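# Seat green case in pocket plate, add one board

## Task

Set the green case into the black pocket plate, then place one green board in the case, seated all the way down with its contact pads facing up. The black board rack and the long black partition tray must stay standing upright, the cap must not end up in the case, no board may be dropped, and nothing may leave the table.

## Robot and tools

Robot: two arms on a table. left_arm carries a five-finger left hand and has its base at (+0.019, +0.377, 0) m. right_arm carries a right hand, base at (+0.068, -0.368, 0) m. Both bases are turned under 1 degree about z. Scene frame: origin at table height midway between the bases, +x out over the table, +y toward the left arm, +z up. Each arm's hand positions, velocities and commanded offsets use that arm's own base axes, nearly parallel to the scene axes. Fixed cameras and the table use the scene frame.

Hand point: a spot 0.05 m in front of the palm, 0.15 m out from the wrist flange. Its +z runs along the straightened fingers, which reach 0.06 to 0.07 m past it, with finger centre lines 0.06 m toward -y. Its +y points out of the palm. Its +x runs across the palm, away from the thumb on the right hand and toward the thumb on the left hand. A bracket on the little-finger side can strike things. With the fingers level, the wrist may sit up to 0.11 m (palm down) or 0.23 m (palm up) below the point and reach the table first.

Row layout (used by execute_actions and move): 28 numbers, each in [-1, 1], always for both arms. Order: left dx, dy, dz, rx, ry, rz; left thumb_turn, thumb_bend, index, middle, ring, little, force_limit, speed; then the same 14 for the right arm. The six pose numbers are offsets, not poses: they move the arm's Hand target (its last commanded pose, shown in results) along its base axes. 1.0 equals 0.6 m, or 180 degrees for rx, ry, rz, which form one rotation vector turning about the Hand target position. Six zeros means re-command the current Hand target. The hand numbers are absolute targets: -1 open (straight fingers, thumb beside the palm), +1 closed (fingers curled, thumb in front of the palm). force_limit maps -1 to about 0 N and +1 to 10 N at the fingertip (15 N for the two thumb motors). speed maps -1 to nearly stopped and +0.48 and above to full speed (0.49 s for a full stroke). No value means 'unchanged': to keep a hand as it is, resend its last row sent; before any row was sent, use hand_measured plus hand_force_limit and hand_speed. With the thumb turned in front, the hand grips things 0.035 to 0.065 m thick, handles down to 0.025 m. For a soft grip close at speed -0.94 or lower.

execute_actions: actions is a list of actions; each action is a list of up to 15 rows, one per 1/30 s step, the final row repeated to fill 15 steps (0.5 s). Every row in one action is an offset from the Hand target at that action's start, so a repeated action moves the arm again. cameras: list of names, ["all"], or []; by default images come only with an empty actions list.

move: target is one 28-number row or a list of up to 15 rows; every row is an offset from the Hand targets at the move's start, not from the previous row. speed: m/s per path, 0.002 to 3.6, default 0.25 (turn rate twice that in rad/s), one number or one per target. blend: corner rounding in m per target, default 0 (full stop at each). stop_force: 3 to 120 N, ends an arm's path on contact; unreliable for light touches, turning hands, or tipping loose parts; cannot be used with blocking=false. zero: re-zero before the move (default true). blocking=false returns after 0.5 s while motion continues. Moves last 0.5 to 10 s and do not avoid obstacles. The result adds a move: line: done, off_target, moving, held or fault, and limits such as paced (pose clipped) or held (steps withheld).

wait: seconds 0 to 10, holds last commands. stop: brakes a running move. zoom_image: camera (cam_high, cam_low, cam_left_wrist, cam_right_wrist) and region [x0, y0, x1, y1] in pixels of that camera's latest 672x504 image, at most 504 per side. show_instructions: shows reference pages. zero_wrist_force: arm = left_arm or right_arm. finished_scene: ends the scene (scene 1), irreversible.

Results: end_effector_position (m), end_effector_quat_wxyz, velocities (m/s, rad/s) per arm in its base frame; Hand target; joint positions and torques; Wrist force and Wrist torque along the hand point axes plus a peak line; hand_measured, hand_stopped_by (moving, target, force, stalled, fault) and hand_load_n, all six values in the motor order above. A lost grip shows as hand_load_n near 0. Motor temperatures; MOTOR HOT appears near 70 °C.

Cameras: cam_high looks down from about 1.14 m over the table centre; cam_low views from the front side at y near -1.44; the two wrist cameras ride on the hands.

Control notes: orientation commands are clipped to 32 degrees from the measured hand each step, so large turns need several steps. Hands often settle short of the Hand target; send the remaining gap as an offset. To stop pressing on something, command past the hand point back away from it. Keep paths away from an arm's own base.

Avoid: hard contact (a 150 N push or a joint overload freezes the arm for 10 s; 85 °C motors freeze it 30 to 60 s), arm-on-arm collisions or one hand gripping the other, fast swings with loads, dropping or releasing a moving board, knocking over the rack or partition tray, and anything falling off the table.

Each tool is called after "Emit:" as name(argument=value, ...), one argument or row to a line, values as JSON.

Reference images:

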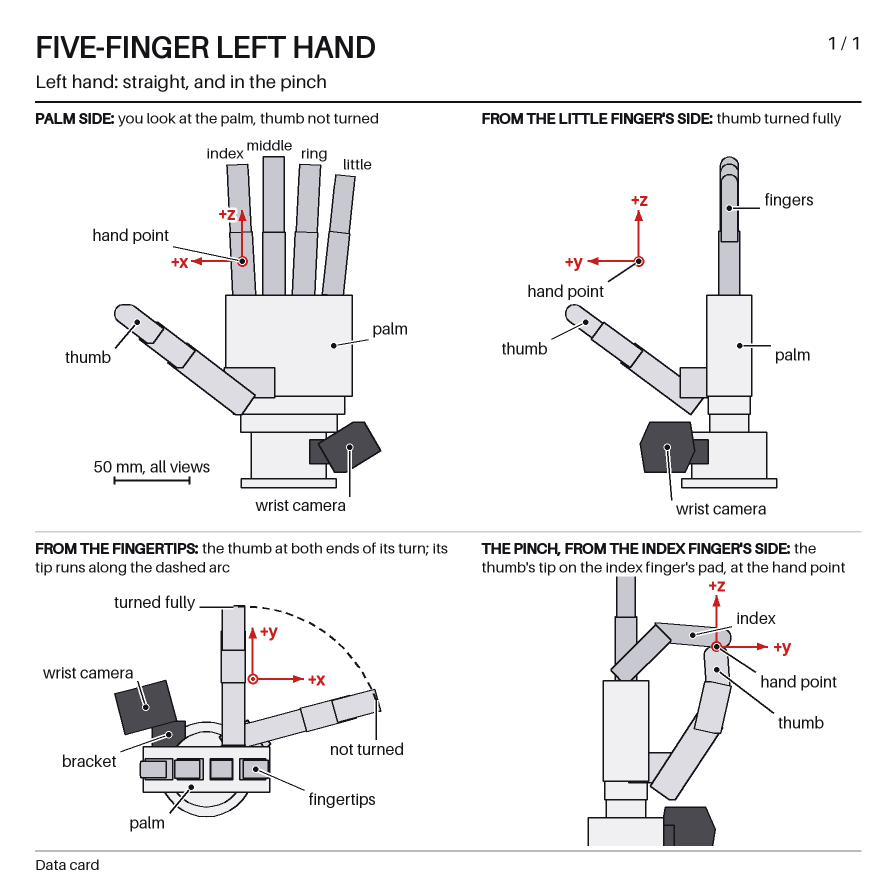

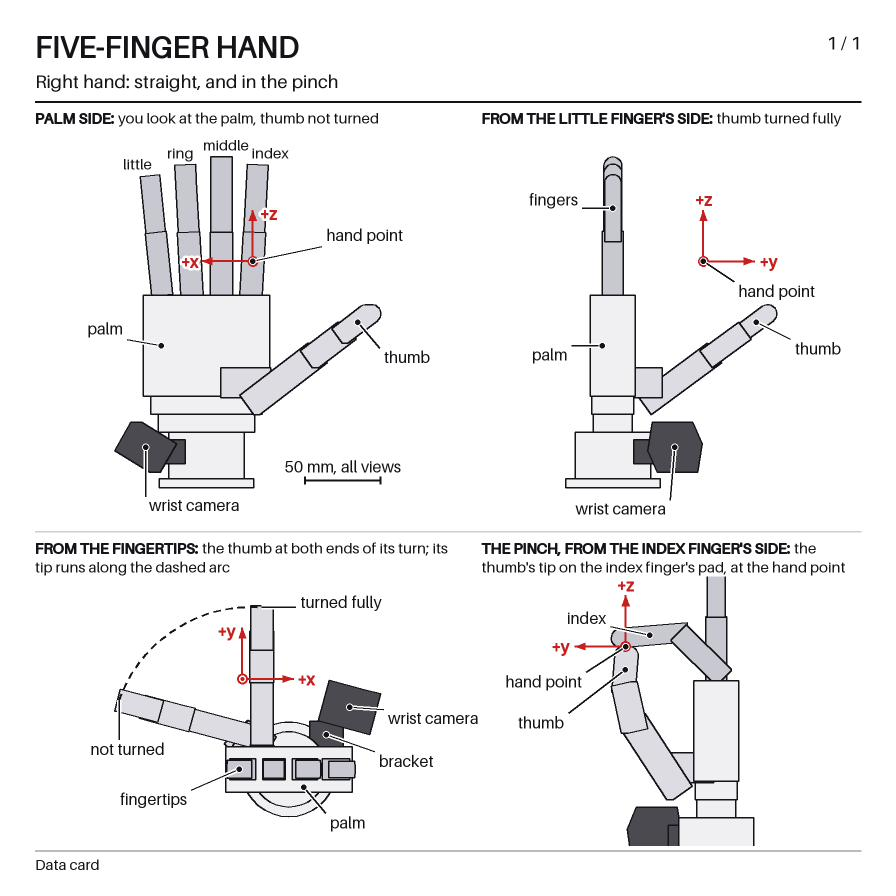

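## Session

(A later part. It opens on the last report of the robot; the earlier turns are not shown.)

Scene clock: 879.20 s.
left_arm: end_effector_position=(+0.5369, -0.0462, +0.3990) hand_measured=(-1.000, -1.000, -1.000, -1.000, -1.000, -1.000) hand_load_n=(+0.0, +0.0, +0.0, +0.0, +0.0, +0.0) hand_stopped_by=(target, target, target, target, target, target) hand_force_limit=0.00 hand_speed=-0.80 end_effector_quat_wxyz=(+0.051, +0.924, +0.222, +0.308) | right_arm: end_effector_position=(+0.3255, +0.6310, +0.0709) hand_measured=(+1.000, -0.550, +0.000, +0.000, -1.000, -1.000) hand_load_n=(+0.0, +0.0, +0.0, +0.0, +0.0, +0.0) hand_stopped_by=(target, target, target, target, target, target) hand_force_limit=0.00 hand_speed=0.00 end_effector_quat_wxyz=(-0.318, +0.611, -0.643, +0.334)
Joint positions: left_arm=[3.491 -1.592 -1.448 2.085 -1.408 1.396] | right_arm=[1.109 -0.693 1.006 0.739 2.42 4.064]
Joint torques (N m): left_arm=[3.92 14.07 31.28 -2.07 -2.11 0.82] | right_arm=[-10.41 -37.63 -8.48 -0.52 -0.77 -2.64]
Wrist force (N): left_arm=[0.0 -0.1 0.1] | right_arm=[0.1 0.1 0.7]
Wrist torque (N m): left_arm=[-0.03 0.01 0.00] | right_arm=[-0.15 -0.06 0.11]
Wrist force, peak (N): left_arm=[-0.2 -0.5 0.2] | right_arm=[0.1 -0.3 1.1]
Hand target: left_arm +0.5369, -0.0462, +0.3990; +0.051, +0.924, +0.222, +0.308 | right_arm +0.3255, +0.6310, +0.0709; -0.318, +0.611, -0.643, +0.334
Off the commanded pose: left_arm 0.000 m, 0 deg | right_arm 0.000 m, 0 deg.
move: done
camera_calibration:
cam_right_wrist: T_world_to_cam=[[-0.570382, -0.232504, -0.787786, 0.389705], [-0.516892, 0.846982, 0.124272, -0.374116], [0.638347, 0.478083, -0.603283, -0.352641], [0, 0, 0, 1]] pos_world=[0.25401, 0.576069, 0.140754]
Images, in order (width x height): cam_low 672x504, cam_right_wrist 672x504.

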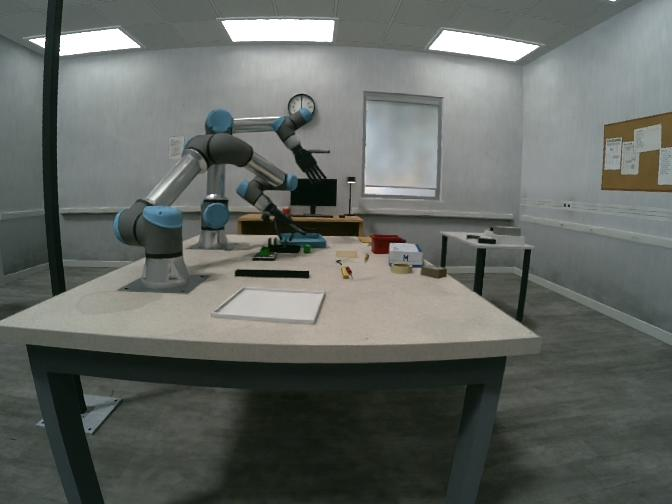

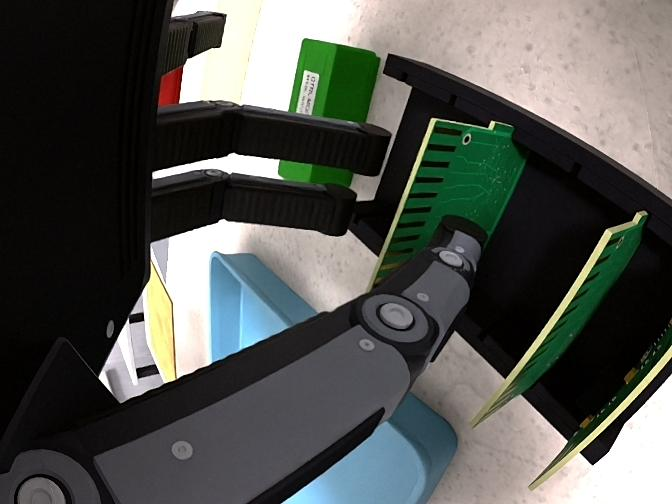

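Emit:
move(
  target=[0,0,0,0,0,0,-1,-1,-1,-1,-1,-1,0,-0.8,0,0,-0.030,0,0,0,1,-0.55,0,0,-1,-1,0,0],
  speed=0.04,
  stop_force=4,
  cameras=["cam_right_wrist","cam_low"],
)

Emit:
zoom_image(
  camera="cam_right_wrist",
  region=[300, 80, 540, 320],
)

Emit:
zoom_image(
  camera="cam_low",
  region=[250, 210, 310, 270],
)

Scene clock: 890.83 s.
left_arm: end_effector_position=(+0.5369, -0.0462, +0.3990) hand_measured=(-1.000, -1.000, -1.000, -1.000, -1.000, -1.000) hand_load_n=(+0.0, +0.0, +0.0, +0.0, +0.0, +0.0) hand_stopped_by=(target, target, target, target, target, target) hand_force_limit=0.00 hand_speed=-0.80 end_effector_quat_wxyz=(+0.051, +0.924, +0.222, +0.308) | right_arm: end_effector_position=(+0.3255, +0.6310, +0.0529) hand_measured=(+1.000, -0.550, +0.000, +0.000, -1.000, -1.000) hand_load_n=(+0.0, +0.0, +0.0, +0.0, +0.0, +0.0) hand_stopped_by=(target, target, target, target, target, target) hand_force_limit=0.00 hand_speed=0.00 end_effector_quat_wxyz=(-0.318, +0.611, -0.643, +0.334)
Joint positions: left_arm=[3.491 -1.592 -1.448 2.085 -1.408 1.396] | right_arm=[1.109 -0.677 1.024 0.705 2.42 4.064]
Joint torques (N m): left_arm=[3.21 13.98 31.1 -2.12 -2.06 0.68] | right_arm=[-8.92 -37.76 -9.49 -0.47 0.53 -2.24]
Wrist force (N): left_arm=[0.2 0.0 0.1] | right_arm=[0.2 0.1 0.8]
Wrist torque (N m): left_arm=[-0.02 -0.04 0.02] | right_arm=[-0.14 -0.08 0.12]
Wrist force, peak (N): left_arm=[0.1 -0.5 0.2] | right_arm=[0.0 -0.5 1.2]
Hand target: left_arm +0.5369, -0.0462, +0.3990; +0.051, +0.924, +0.222, +0.308 | right_arm +0.3255, +0.6310, +0.0529; -0.318, +0.611, -0.643, +0.334
Off the commanded pose: left_arm 0.000 m, 0 deg | right_arm 0.000 m, 0 deg.
move: done
camera_calibration:
cam_right_wrist: T_world_to_cam=[[-0.570386, -0.23241, -0.787811, 0.375474], [-0.516814, 0.847025, 0.124303, -0.371927], [0.638406, 0.478052, -0.603244, -0.363502], [0, 0, 0, 1]] pos_world=[0.25401, 0.576068, 0.122754]
Images, in order (width x height): cam_low 672x504, cam_right_wrist 672x504.

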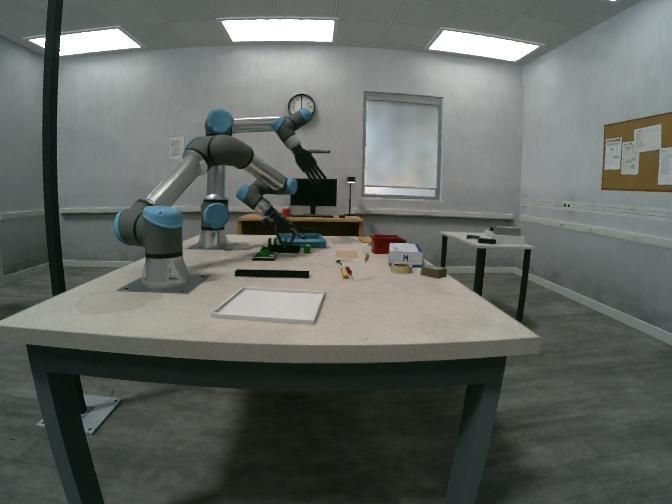

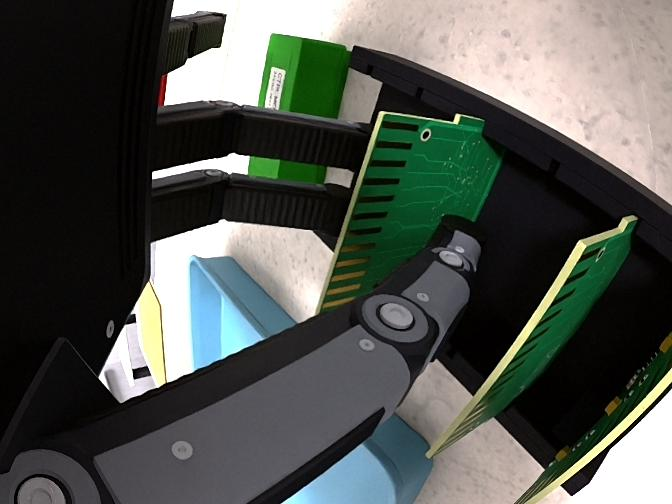

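Scaled by 2.100 from the camera's 672x504 image, which has a finer 960x720 frame.

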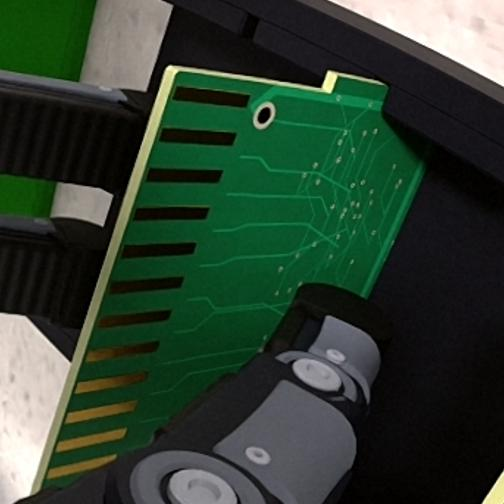

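Scaled by 8.400.

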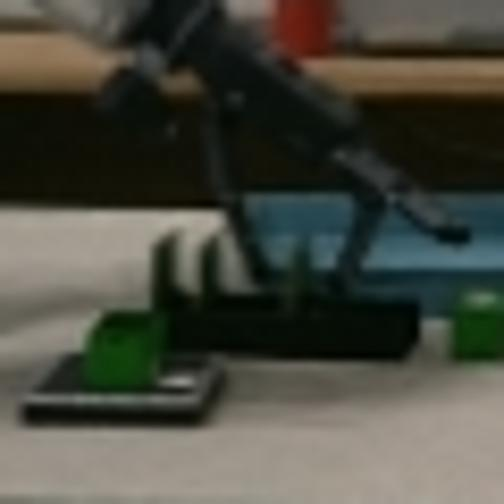

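Emit:
move(
  target=[0,0,0,0,0,0,-1,-1,-1,-1,-1,-1,0,-0.8,0,0,0,0,0,0,1,-0.05,0.5,0.5,-1,-1,-0.6,-0.92],
  speed=0.04,
  cameras=["cam_right_wrist","cam_low"],
)

Emit:
zoom_image(
  camera="cam_right_wrist",
  region=[300, 80, 540, 320],
)

Emit:
zoom_image(
  camera="cam_low",
  region=[250, 210, 310, 270],
)

Scene clock: 899.60 s.
left_arm: end_effector_position=(+0.5369, -0.0462, +0.3990) hand_measured=(-1.000, -1.000, -1.000, -1.000, -1.000, -1.000) hand_load_n=(+0.0, +0.0, +0.0, +0.0, +0.0, +0.0) hand_stopped_by=(target, target, target, target, target, target) hand_force_limit=0.00 hand_speed=-0.80 end_effector_quat_wxyz=(+0.051, +0.924, +0.222, +0.308) | right_arm: end_effector_position=(+0.3255, +0.6310, +0.0528) hand_measured=(+1.000, -0.376, +0.388, +0.328, -1.000, -1.000) hand_load_n=(+0.0, +3.5, +2.0, +4.0, +0.0, +0.0) hand_stopped_by=(target, force, force, force, target, target) hand_force_limit=-0.60 hand_speed=-0.92 end_effector_quat_wxyz=(-0.318, +0.611, -0.643, +0.334)
Joint positions: left_arm=[3.491 -1.592 -1.448 2.085 -1.408 1.396] | right_arm=[1.109 -0.677 1.024 0.705 2.42 4.064]
Joint torques (N m): left_arm=[3.62 14.16 31.48 -2.03 -2.15 0.77] | right_arm=[-8.55 -38.71 -8.76 -0.58 0.69 -2.48]
Wrist force (N): left_arm=[-0.1 -0.1 0.0] | right_arm=[-0.1 0.0 0.8]
Wrist torque (N m): left_arm=[-0.03 0.01 -0.01] | right_arm=[-0.18 -0.03 0.10]
Wrist force, peak (N): left_arm=[-0.1 -0.4 0.2] | right_arm=[0.1 -0.1 1.5]
Hand target: left_arm +0.5369, -0.0462, +0.3990; +0.051, +0.924, +0.222, +0.308 | right_arm +0.3255, +0.6310, +0.0529; -0.318, +0.611, -0.643, +0.334
Off the commanded pose: left_arm 0.000 m, 0 deg | right_arm 0.000 m, 0 deg.
move: done
camera_calibration:
cam_right_wrist: T_world_to_cam=[[-0.570382, -0.232504, -0.787786, 0.375525], [-0.516892, 0.846982, 0.124272, -0.371879], [0.638347, 0.478083, -0.603283, -0.3635], [0, 0, 0, 1]] pos_world=[0.25401, 0.576069, 0.122754]
Images, in order (width x height): cam_low 672x504, cam_right_wrist 672x504.

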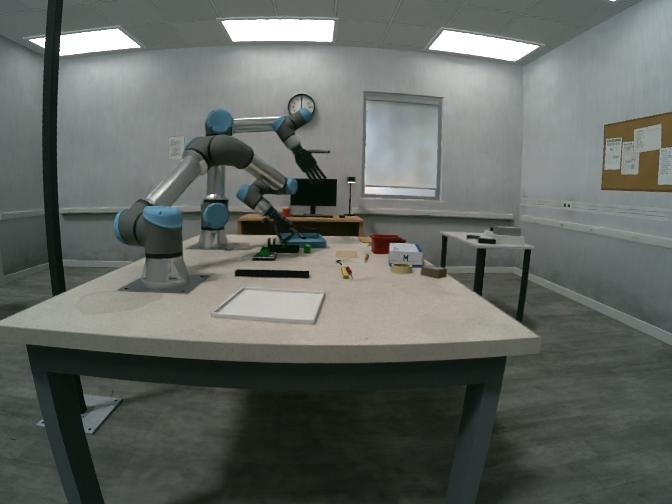

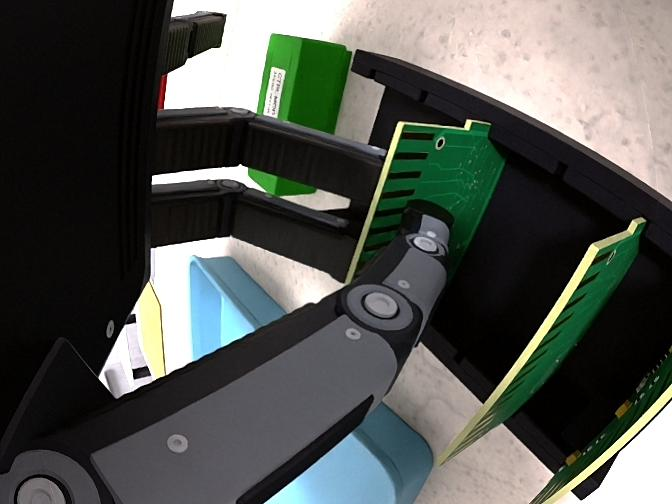

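Scaled by 2.100 from the camera's 672x504 image, which has a finer 960x720 frame.

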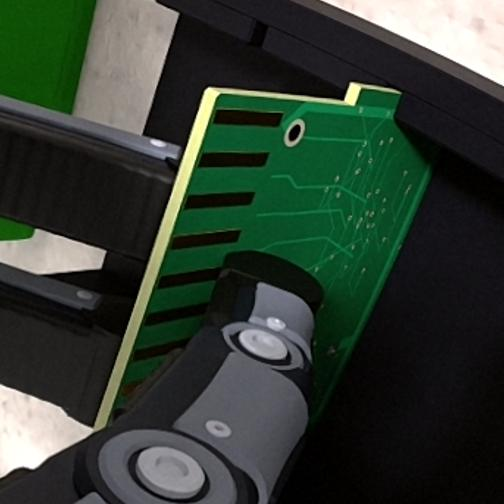

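Scaled by 8.400.

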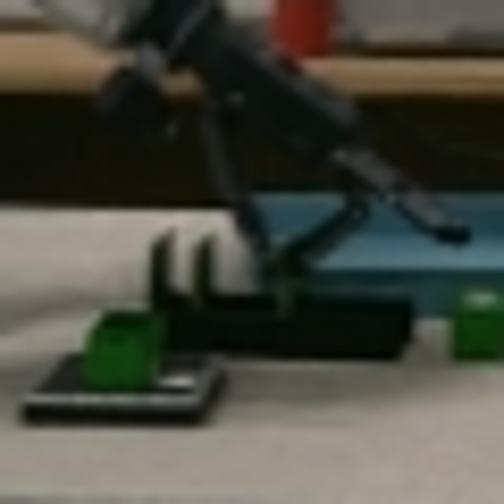

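Emit:
move(
  target=[0,0,0,0,0,0,-1,-1,-1,-1,-1,-1,0,-0.8,0,0,0,0,0,0,1,-0.1,0.55,0.55,-1,-1,0,-0.92],
  speed=0.04,
  cameras=["cam_right_wrist"],
)

Emit:
zoom_image(
  camera="cam_right_wrist",
  region=[300, 80, 540, 320],
)

Scene clock: 905.03 s.
left_arm: end_effector_position=(+0.5369, -0.0462, +0.3990) hand_measured=(-1.000, -1.000, -1.000, -1.000, -1.000, -1.000) hand_load_n=(+0.0, +0.0, +0.0, +0.0, +0.0, +0.0) hand_stopped_by=(target, target, target, target, target, target) hand_force_limit=0.00 hand_speed=-0.80 end_effector_quat_wxyz=(+0.051, +0.924, +0.222, +0.308) | right_arm: end_effector_position=(+0.3255, +0.6310, +0.0528) hand_measured=(+1.000, -0.366, +0.408, +0.332, -1.000, -1.000) hand_load_n=(+0.0, +7.0, +5.5, +6.5, +0.0, -0.5) hand_stopped_by=(target, force, force, force, target, target) hand_force_limit=0.00 hand_speed=-0.92 end_effector_quat_wxyz=(-0.318, +0.611, -0.643, +0.334)
Joint positions: left_arm=[3.491 -1.592 -1.448 2.085 -1.408 1.396] | right_arm=[1.109 -0.677 1.024 0.705 2.42 4.064]
Joint torques (N m): left_arm=[2.87 13.73 31.93 -2.18 -1.98 0.76] | right_arm=[-8.44 -40.64 -10.52 -0.37 0.68 -2.56]
Wrist force (N): left_arm=[-0.1 0.0 0.1] | right_arm=[-0.2 0.6 1.0]
Wrist torque (N m): left_arm=[-0.03 0.01 0.00] | right_arm=[-0.18 -0.02 0.10]
Wrist force, peak (N): left_arm=[0.0 -0.1 0.4] | right_arm=[-0.3 0.5 1.4]
Hand target: left_arm +0.5369, -0.0462, +0.3990; +0.051, +0.924, +0.222, +0.308 | right_arm +0.3255, +0.6310, +0.0529; -0.318, +0.611, -0.643, +0.334
Off the commanded pose: left_arm 0.000 m, 0 deg | right_arm 0.000 m, 0 deg.
move: done
camera_calibration:
cam_right_wrist: T_world_to_cam=[[-0.570382, -0.232504, -0.787786, 0.375525], [-0.516892, 0.846982, 0.124272, -0.371879], [0.638347, 0.478083, -0.603283, -0.3635], [0, 0, 0, 1]] pos_world=[0.25401, 0.576069, 0.122754]
Images, in order (width x height): cam_right_wrist 672x504.

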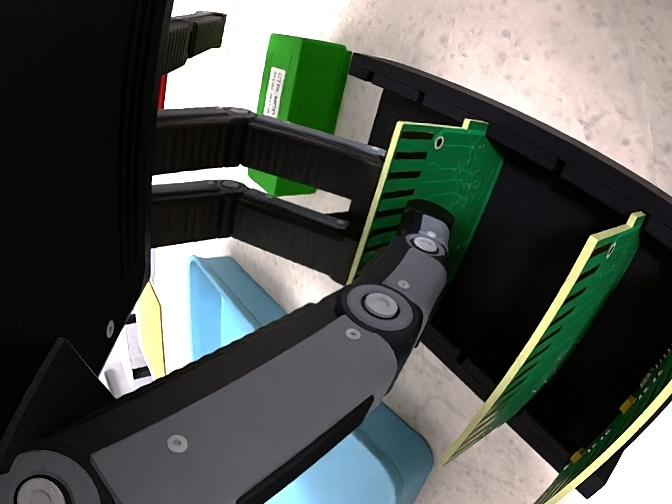

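Scaled by 2.100 from the camera's 672x504 image, which has a finer 960x720 frame.

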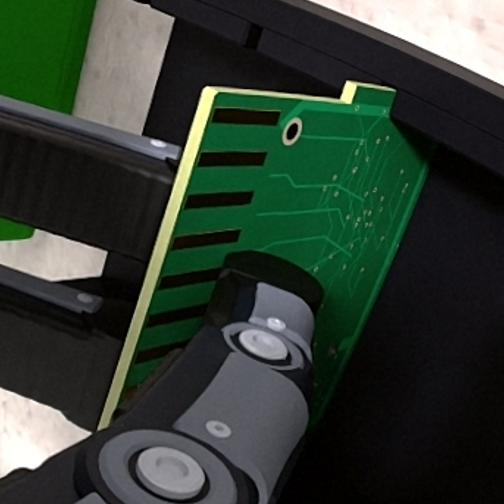

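Emit:
move(
  target=[0,0,0,0,0,0,-1,-1,-1,-1,-1,-1,0,-0.8,0,0,0.12,0,0,0,1,-0.1,0.55,0.55,-1,-1,0,-0.92],
  speed=0.04,
  cameras=["cam_right_wrist","cam_low"],
)

Emit:
zoom_image(
  camera="cam_right_wrist",
  region=[300, 80, 540, 320],
)

Emit:
zoom_image(
  camera="cam_low",
  region=[250, 190, 310, 270],
)

Scene clock: 916.67 s.
left_arm: end_effector_position=(+0.5369, -0.0462, +0.3990) hand_measured=(-1.000, -1.000, -1.000, -1.000, -1.000, -1.000) hand_load_n=(+0.0, +0.0, +0.0, +0.0, +0.0, +0.0) hand_stopped_by=(target, target, target, target, target, target) hand_force_limit=0.00 hand_speed=-0.80 end_effector_quat_wxyz=(+0.051, +0.924, +0.222, +0.308) | right_arm: end_effector_position=(+0.3255, +0.6310, +0.1247) hand_measured=(+1.000, -0.366, +0.408, +0.332, -1.000, -1.000) hand_load_n=(+0.0, +7.0, +2.5, +6.0, +0.0, +0.0) hand_stopped_by=(target, force, force, force, target, target) hand_force_limit=0.00 hand_speed=-0.92 end_effector_quat_wxyz=(-0.318, +0.611, -0.643, +0.334)
Joint positions: left_arm=[3.491 -1.592 -1.448 2.085 -1.408 1.396] | right_arm=[1.109 -0.732 0.937 0.848 2.42 4.063]
Joint torques (N m): left_arm=[2.93 14.1 31.4 -2.05 -2.1 0.6] | right_arm=[-7.74 -62.73 -31.4 4.34 0.58 2.43]
Wrist force (N): left_arm=[-0.1 -0.2 0.0] | right_arm=[0.1 -0.1 0.8]
Wrist torque (N m): left_arm=[-0.04 0.00 0.00] | right_arm=[-0.22 -0.06 0.08]
Wrist force, peak (N): left_arm=[0.0 -0.4 0.2] | right_arm=[-0.2 1.1 1.3]
Hand target: left_arm +0.5369, -0.0462, +0.3990; +0.051, +0.924, +0.222, +0.308 | right_arm +0.3255, +0.6310, +0.1249; -0.318, +0.611, -0.643, +0.334
Off the commanded pose: left_arm 0.000 m, 0 deg | right_arm 0.000 m, 0 deg.
move: done
camera_calibration:
cam_right_wrist: T_world_to_cam=[[-0.570391, -0.232608, -0.787748, 0.4322], [-0.516929, 0.84697, 0.124202, -0.38072], [0.638308, 0.478054, -0.603346, -0.320209], [0, 0, 0, 1]] pos_world=[0.25411, 0.576069, 0.194554]
Images, in order (width x height): cam_low 672x504, cam_right_wrist 672x504.

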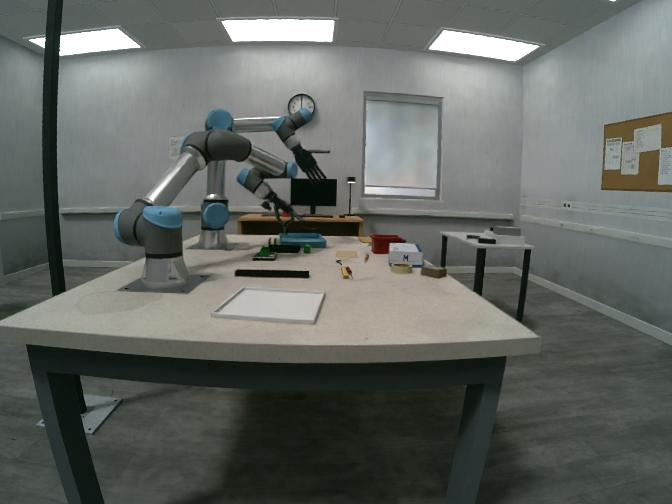

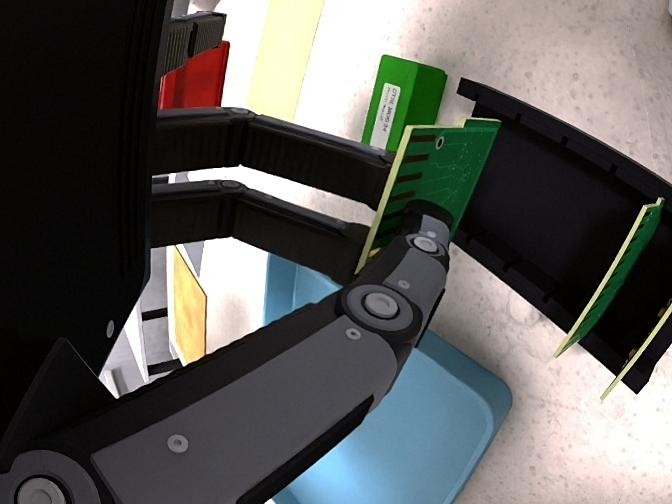

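Scaled by 2.100 from the camera's 672x504 image, which has a finer 960x720 frame.

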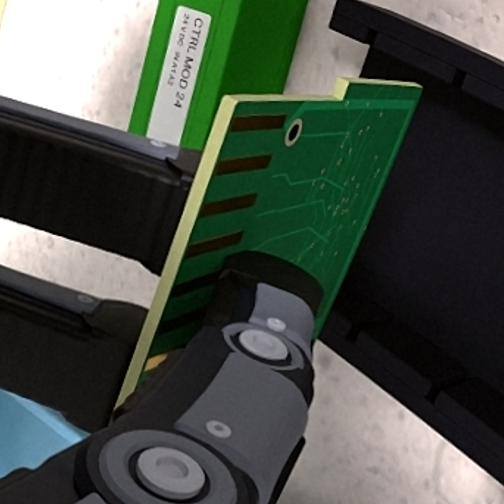

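Scaled by 6.300.

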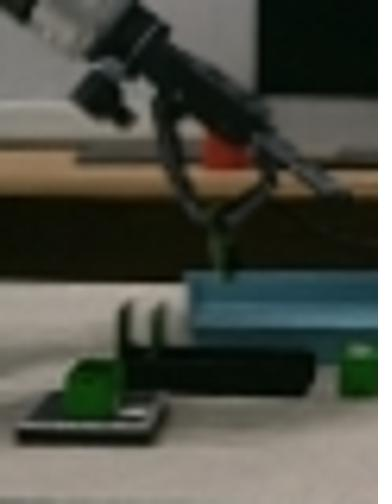

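Emit:
move(
  target=[
    [0,0,0,0,0,0,-1,-1,-1,-1,-1,-1,0,-0.8,0,0,0.04,0,0,0,1,-0.1,0.55,0.55,-1,-1,0,-0.92],
    [0,0,0,0,0,0,-1,-1,-1,-1,-1,-1,0,-0.8,-0.1092,-0.29,0.04,0.012,0.0549,0.0198,1,-0.1,0.55,0.55,-1,-1,0,-0.92],
    [0,0,0,0,0,0,-1,-1,-1,-1,-1,-1,0,-0.8,-0.1092,-0.29,-0.0165,0.012,0.0549,0.0198,1,-0.1,0.55,0.55,-1,-1,0,-0.92],
  ],
  speed=0.12,
  blend=[0.01,0.01,0],
  cameras=["cam_right_wrist","cam_low","cam_high"],
)

Emit:
zoom_image(
  camera="cam_right_wrist",
  region=[320, 60, 620, 360],
)

Emit:
zoom_image(
  camera="cam_low",
  region=[240, 190, 300, 270],
)

Scene clock: 951.13 s.
left_arm: end_effector_position=(+0.5369, -0.0462, +0.3990) hand_measured=(-1.000, -1.000, -1.000, -1.000, -1.000, -1.000) hand_load_n=(+0.0, +0.0, +0.0, +0.0, +0.0, +0.0) hand_stopped_by=(target, target, target, target, target, target) hand_force_limit=0.00 hand_speed=-0.80 end_effector_quat_wxyz=(+0.051, +0.924, +0.222, +0.308) | right_arm: end_effector_position=(+0.2599, +0.4570, +0.1151) hand_measured=(+1.000, -0.366, +0.408, +0.332, -1.000, -1.000) hand_load_n=(+0.5, +7.5, +2.5, +5.5, +0.0, +0.0) hand_stopped_by=(target, force, force, force, target, target) hand_force_limit=0.00 hand_speed=-0.92 end_effector_quat_wxyz=(-0.283, +0.651, -0.655, +0.258)
Joint positions: left_arm=[3.491 -1.592 -1.448 2.085 -1.408 1.396] | right_arm=[0.968 -1.211 1.675 0.563 2.172 3.943]
Joint torques (N m): left_arm=[3.39 13.79 30.71 -2.07 -2.04 0.6] | right_arm=[-10.76 -18.41 -9.12 -0.85 -0.95 -2.6]
Wrist force (N): left_arm=[0.1 -0.3 0.2] | right_arm=[0.0 0.2 1.3]
Wrist torque (N m): left_arm=[-0.07 -0.02 0.01] | right_arm=[-0.22 -0.06 0.09]
Wrist force, peak (N): left_arm=[0.0 -0.4 0.2] | right_arm=[0.1 0.5 1.6]
Hand target: left_arm +0.5369, -0.0462, +0.3990; +0.051, +0.924, +0.222, +0.308 | right_arm +0.2599, +0.4570, +0.1150; -0.283, +0.651, -0.655, +0.258
Off the commanded pose: left_arm 0.000 m, 0 deg | right_arm 0.000 m, 0 deg.
move: done
camera_calibration:
cam_right_wrist: T_world_to_cam=[[-0.683216, -0.243668, -0.688362, 0.369737], [-0.536365, 0.807144, 0.24664, -0.256937], [0.495509, 0.537721, -0.682148, -0.182138], [0, 0, 0, 1]] pos_world=[0.205049, 0.395418, 0.193639]
Images, in order (width x height): cam_high 672x504, cam_low 672x504, cam_right_wrist 672x504.

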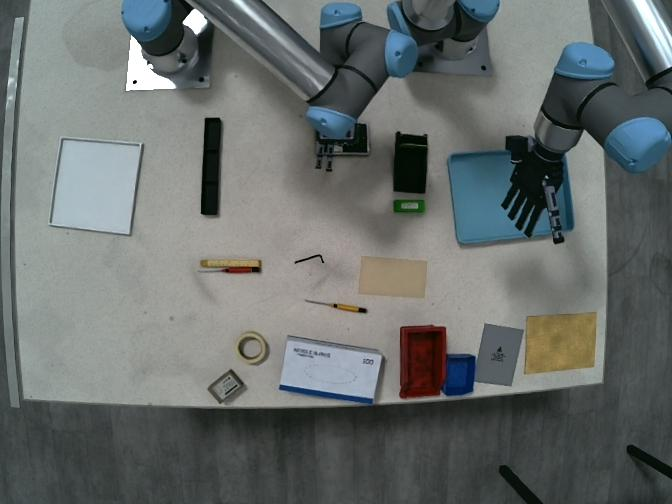

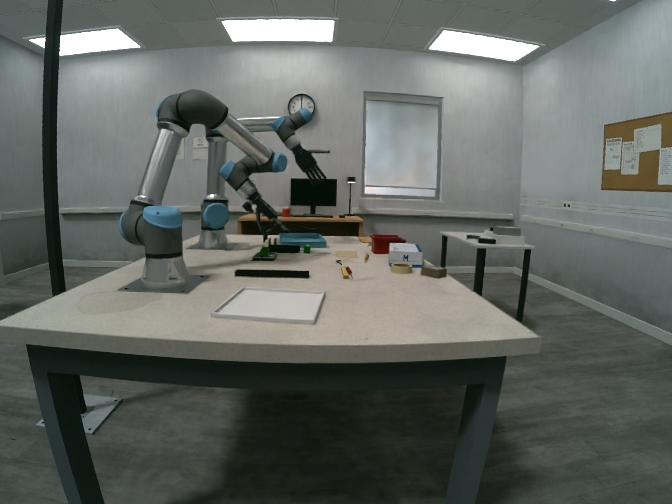

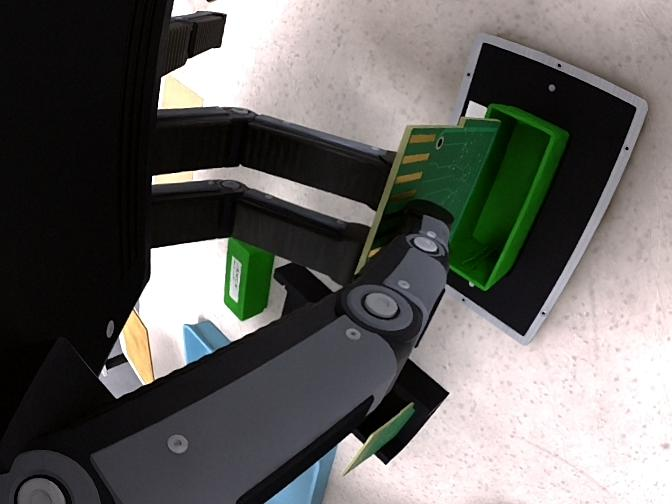

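Scaled by 1.680 from the camera's 672x504 image, which has a finer 960x720 frame.

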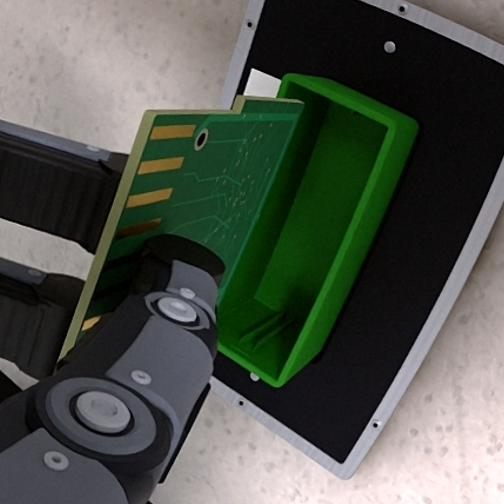

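Scaled by 6.300.

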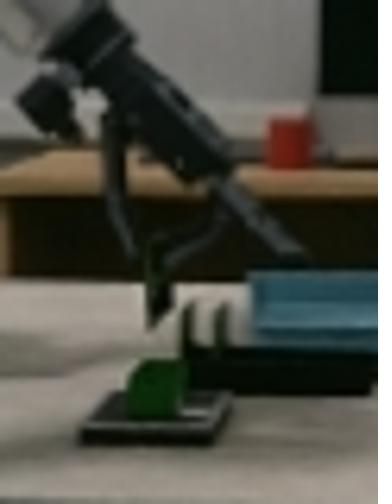

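Emit:
zoom_image(
  camera="cam_right_wrist",
  region=[460, 80, 600, 220],
)

Emit:
zoom_image(
  camera="cam_right_wrist",
  region=[430, 200, 550, 320],
)

Emit:
zoom_image(
  camera="cam_right_wrist",
  region=[395, 90, 515, 210],
)

Scaled by 3.600 from the camera's 672x504 image, which has a finer 960x720 frame.

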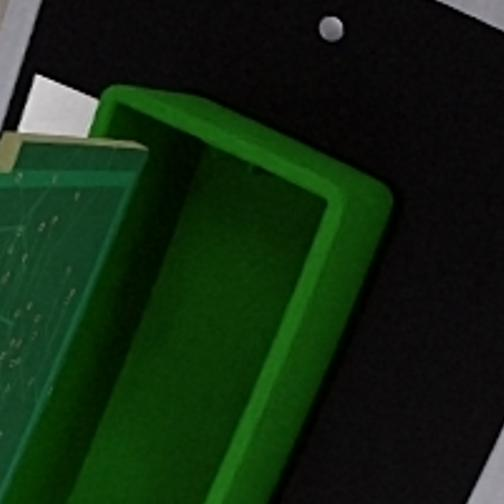

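Scaled by 4.200 from the camera's 672x504 image, which has a finer 960x720 frame.

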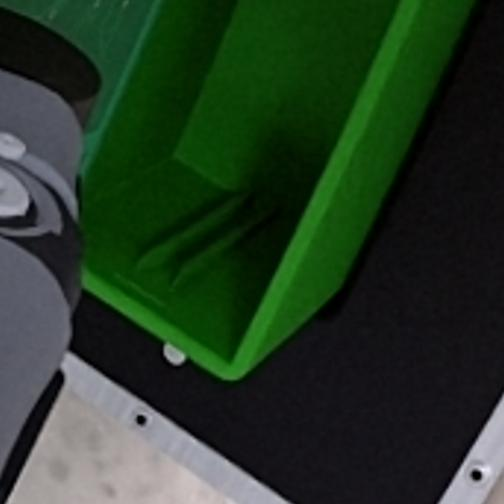

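Scaled by 4.200 from the camera's 672x504 image, which has a finer 960x720 frame.

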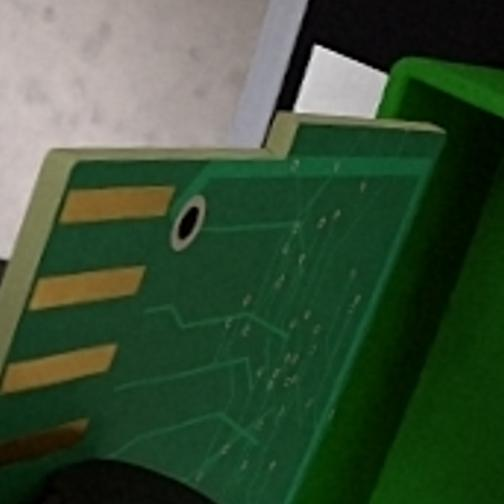

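Emit:
zoom_image(
  camera="cam_low",
  region=[245, 215, 285, 265],
)

Scaled by 10.080.

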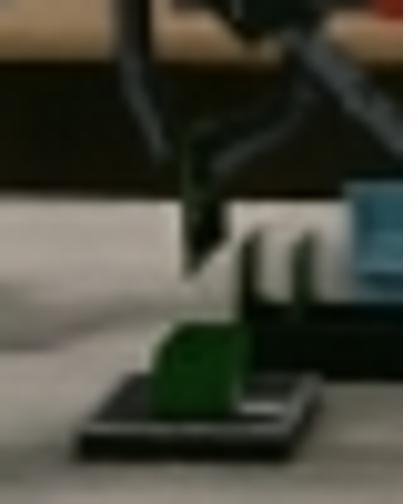

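Emit:
move(
  target=[0,0,0,0,0,0,-1,-1,-1,-1,-1,-1,0,-0.8,0.0057,0,-0.0300,0,0.0167,0,1,-0.1,0.55,0.55,-1,-1,0,-0.92],
  speed=0.05,
  stop_force=4,
  cameras=["cam_right_wrist","cam_low"],
)

Emit:
zoom_image(
  camera="cam_right_wrist",
  region=[400, 60, 560, 220],
)

Emit:
zoom_image(
  camera="cam_right_wrist",
  region=[420, 180, 540, 300],
)

Emit:
zoom_image(
  camera="cam_low",
  region=[245, 215, 285, 265],
)

Scene clock: 1011.23 s.
left_arm: end_effector_position=(+0.5369, -0.0462, +0.3990) hand_measured=(-1.000, -1.000, -1.000, -1.000, -1.000, -1.000) hand_load_n=(+0.0, +0.0, +0.0, +0.0, +0.0, +0.0) hand_stopped_by=(target, target, target, target, target, target) hand_force_limit=0.00 hand_speed=-0.80 end_effector_quat_wxyz=(+0.051, +0.924, +0.222, +0.308) | right_arm: end_effector_position=(+0.2634, +0.4570, +0.0970) hand_measured=(+1.000, -0.366, +0.408, +0.332, -1.000, -1.000) hand_load_n=(+0.5, +7.5, +2.5, +6.0, +0.0, +0.0) hand_stopped_by=(target, force, force, force, target, target) hand_force_limit=0.00 hand_speed=-0.92 end_effector_quat_wxyz=(-0.266, +0.658, -0.662, +0.241)
Joint positions: left_arm=[3.491 -1.592 -1.448 2.085 -1.408 1.396] | right_arm=[0.938 -1.183 1.674 0.564 2.12 3.938]
Joint torques (N m): left_arm=[3.26 14.54 31.33 -2.06 -2.08 0.46] | right_arm=[-11.1 -20.9 -28.03 4.28 -0.88 -2.65]
Wrist force (N): left_arm=[-0.2 -0.3 0.1] | right_arm=[-0.1 0.2 1.0]
Wrist torque (N m): left_arm=[-0.06 0.02 0.00] | right_arm=[-0.19 -0.04 0.08]
Wrist force, peak (N): left_arm=[0.0 -0.5 0.1] | right_arm=[-0.2 0.6 1.5]
Hand target: left_arm +0.5369, -0.0462, +0.3990; +0.051, +0.924, +0.222, +0.308 | right_arm +0.2634, +0.4570, +0.0970; -0.266, +0.658, -0.662, +0.241
Off the commanded pose: left_arm 0.000 m, 0 deg | right_arm 0.000 m, 0 deg.
move: done
camera_calibration:
cam_right_wrist: T_world_to_cam=[[-0.718316, -0.243685, -0.651643, 0.365263], [-0.522765, 0.807095, 0.274434, -0.256868], [0.459063, 0.537787, -0.70714, -0.184073], [0, 0, 0, 1]] pos_world=[0.212594, 0.395318, 0.178349]
Images, in order (width x height): cam_low 672x504, cam_right_wrist 672x504.

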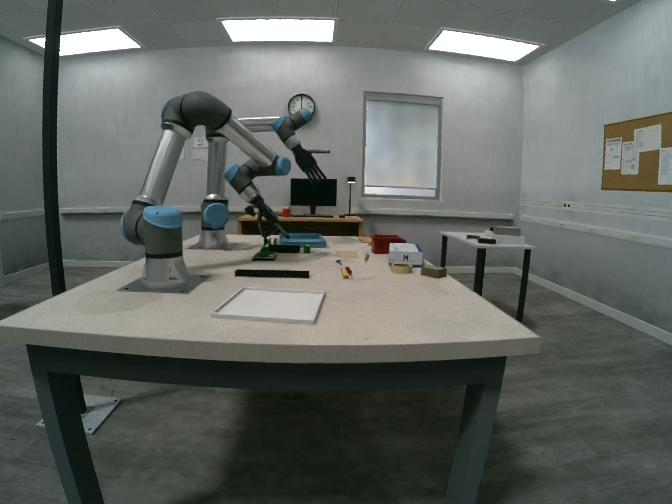

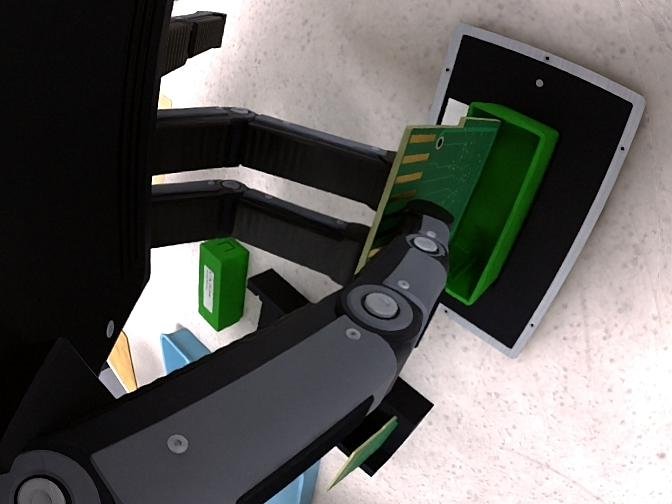

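Scaled by 3.150 from the camera's 672x504 image, which has a finer 960x720 frame.

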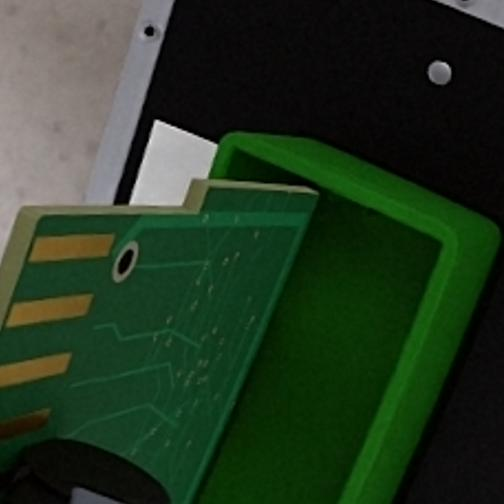

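Scaled by 4.200 from the camera's 672x504 image, which has a finer 960x720 frame.

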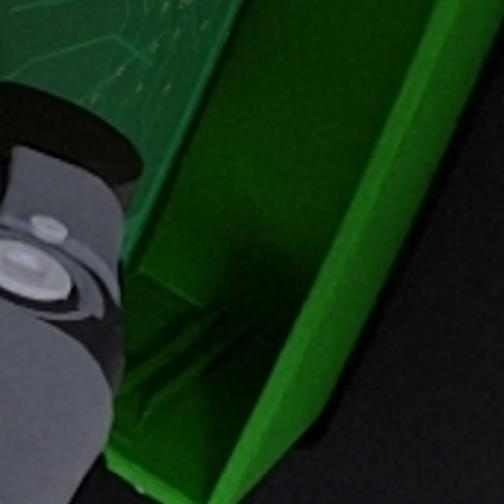

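Scaled by 10.080.

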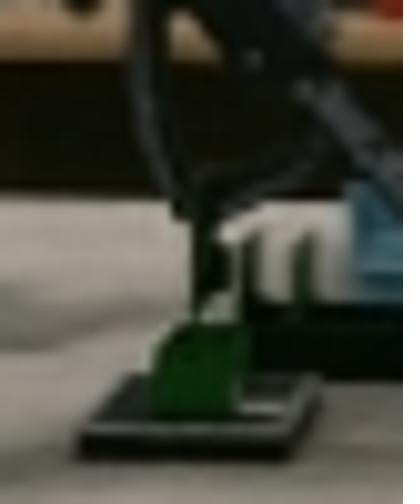

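Emit:
move(
  target=[0,0,0,0,0,0,-1,-1,-1,-1,-1,-1,0,-0.8,0,0,-0.0125,0,0,0,1,-0.1,0.55,0.55,-1,-1,0,-0.92],
  speed=0.02,
  stop_force=3,
  cameras=["cam_right_wrist","cam_low"],
)

Emit:
zoom_image(
  camera="cam_right_wrist",
  region=[420, 70, 560, 210],
)

Emit:
zoom_image(
  camera="cam_right_wrist",
  region=[420, 190, 540, 310],
)

Emit:
zoom_image(
  camera="cam_low",
  region=[245, 215, 285, 265],
)

Scene clock: 1030.37 s.
left_arm: end_effector_position=(+0.5369, -0.0462, +0.3990) hand_measured=(-1.000, -1.000, -1.000, -1.000, -1.000, -1.000) hand_load_n=(+0.0, +0.0, +0.0, +0.0, +0.0, +0.0) hand_stopped_by=(target, target, target, target, target, target) hand_force_limit=0.00 hand_speed=-0.80 end_effector_quat_wxyz=(+0.051, +0.924, +0.222, +0.308) | right_arm: end_effector_position=(+0.2634, +0.4570, +0.0895) hand_measured=(+1.000, -0.366, +0.408, +0.332, -1.000, -1.000) hand_load_n=(+0.5, +7.0, +2.5, +6.0, +0.0, +0.0) hand_stopped_by=(target, force, force, force, target, target) hand_force_limit=0.00 hand_speed=-0.92 end_effector_quat_wxyz=(-0.266, +0.658, -0.662, +0.241)
Joint positions: left_arm=[3.491 -1.592 -1.448 2.085 -1.408 1.396] | right_arm=[0.938 -1.175 1.683 0.546 2.12 3.938]
Joint torques (N m): left_arm=[2.59 14.39 31.11 -2.04 -2.08 0.54] | right_arm=[-10.23 -20.23 -7.41 -0.64 -0.62 -1.69]
Wrist force (N): left_arm=[-0.1 -0.3 0.1] | right_arm=[0.1 0.3 1.3]
Wrist torque (N m): left_arm=[-0.06 0.01 0.01] | right_arm=[-0.21 -0.09 0.10]
Wrist force, peak (N): left_arm=[-0.1 -0.5 -0.1] | right_arm=[0.2 0.2 1.5]
Hand target: left_arm +0.5369, -0.0462, +0.3990; +0.051, +0.924, +0.222, +0.308 | right_arm +0.2634, +0.4570, +0.0895; -0.266, +0.658, -0.662, +0.241
Off the commanded pose: left_arm 0.000 m, 0 deg | right_arm 0.000 m, 0 deg.
move: done
camera_calibration:
cam_right_wrist: T_world_to_cam=[[-0.718316, -0.243685, -0.651643, 0.360376], [-0.522765, 0.807095, 0.274434, -0.254809], [0.459063, 0.537787, -0.70714, -0.189377], [0, 0, 0, 1]] pos_world=[0.212594, 0.395318, 0.170849]
Images, in order (width x height): cam_low 672x504, cam_right_wrist 672x504.

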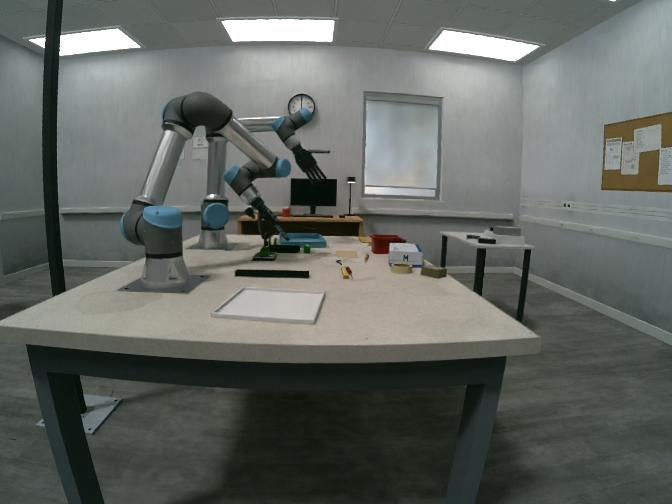

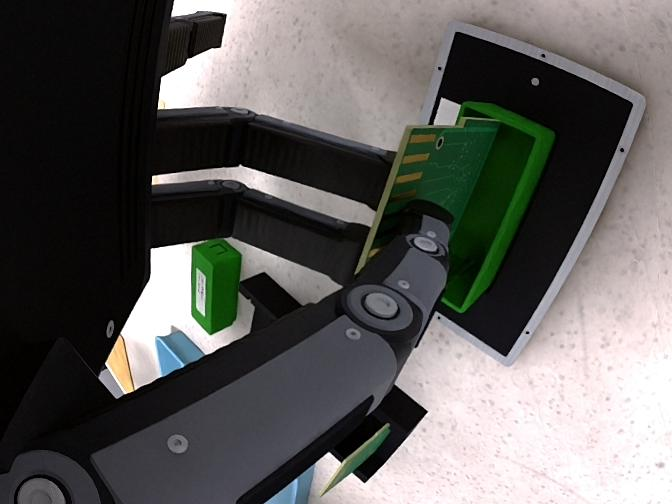

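Scaled by 3.600 from the camera's 672x504 image, which has a finer 960x720 frame.

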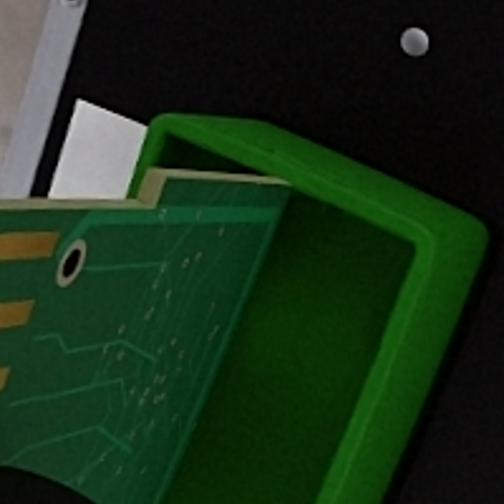

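Scaled by 4.200 from the camera's 672x504 image, which has a finer 960x720 frame.

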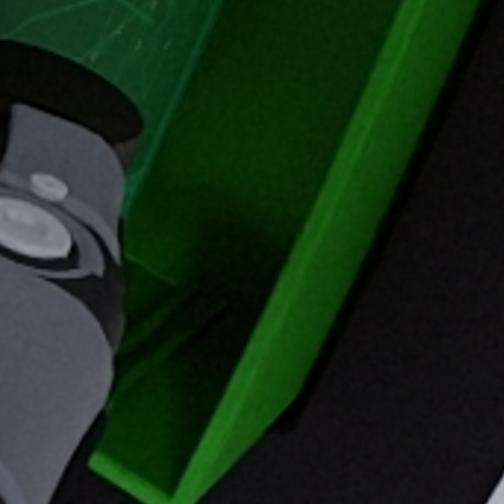

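Scaled by 10.080.

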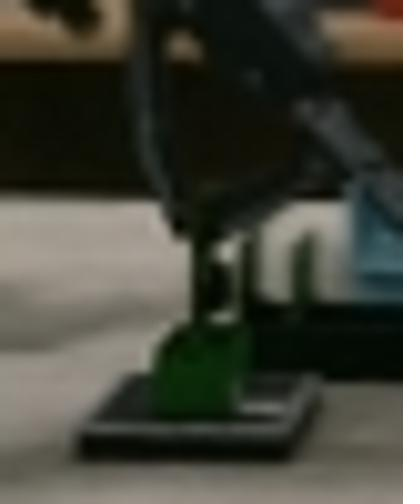

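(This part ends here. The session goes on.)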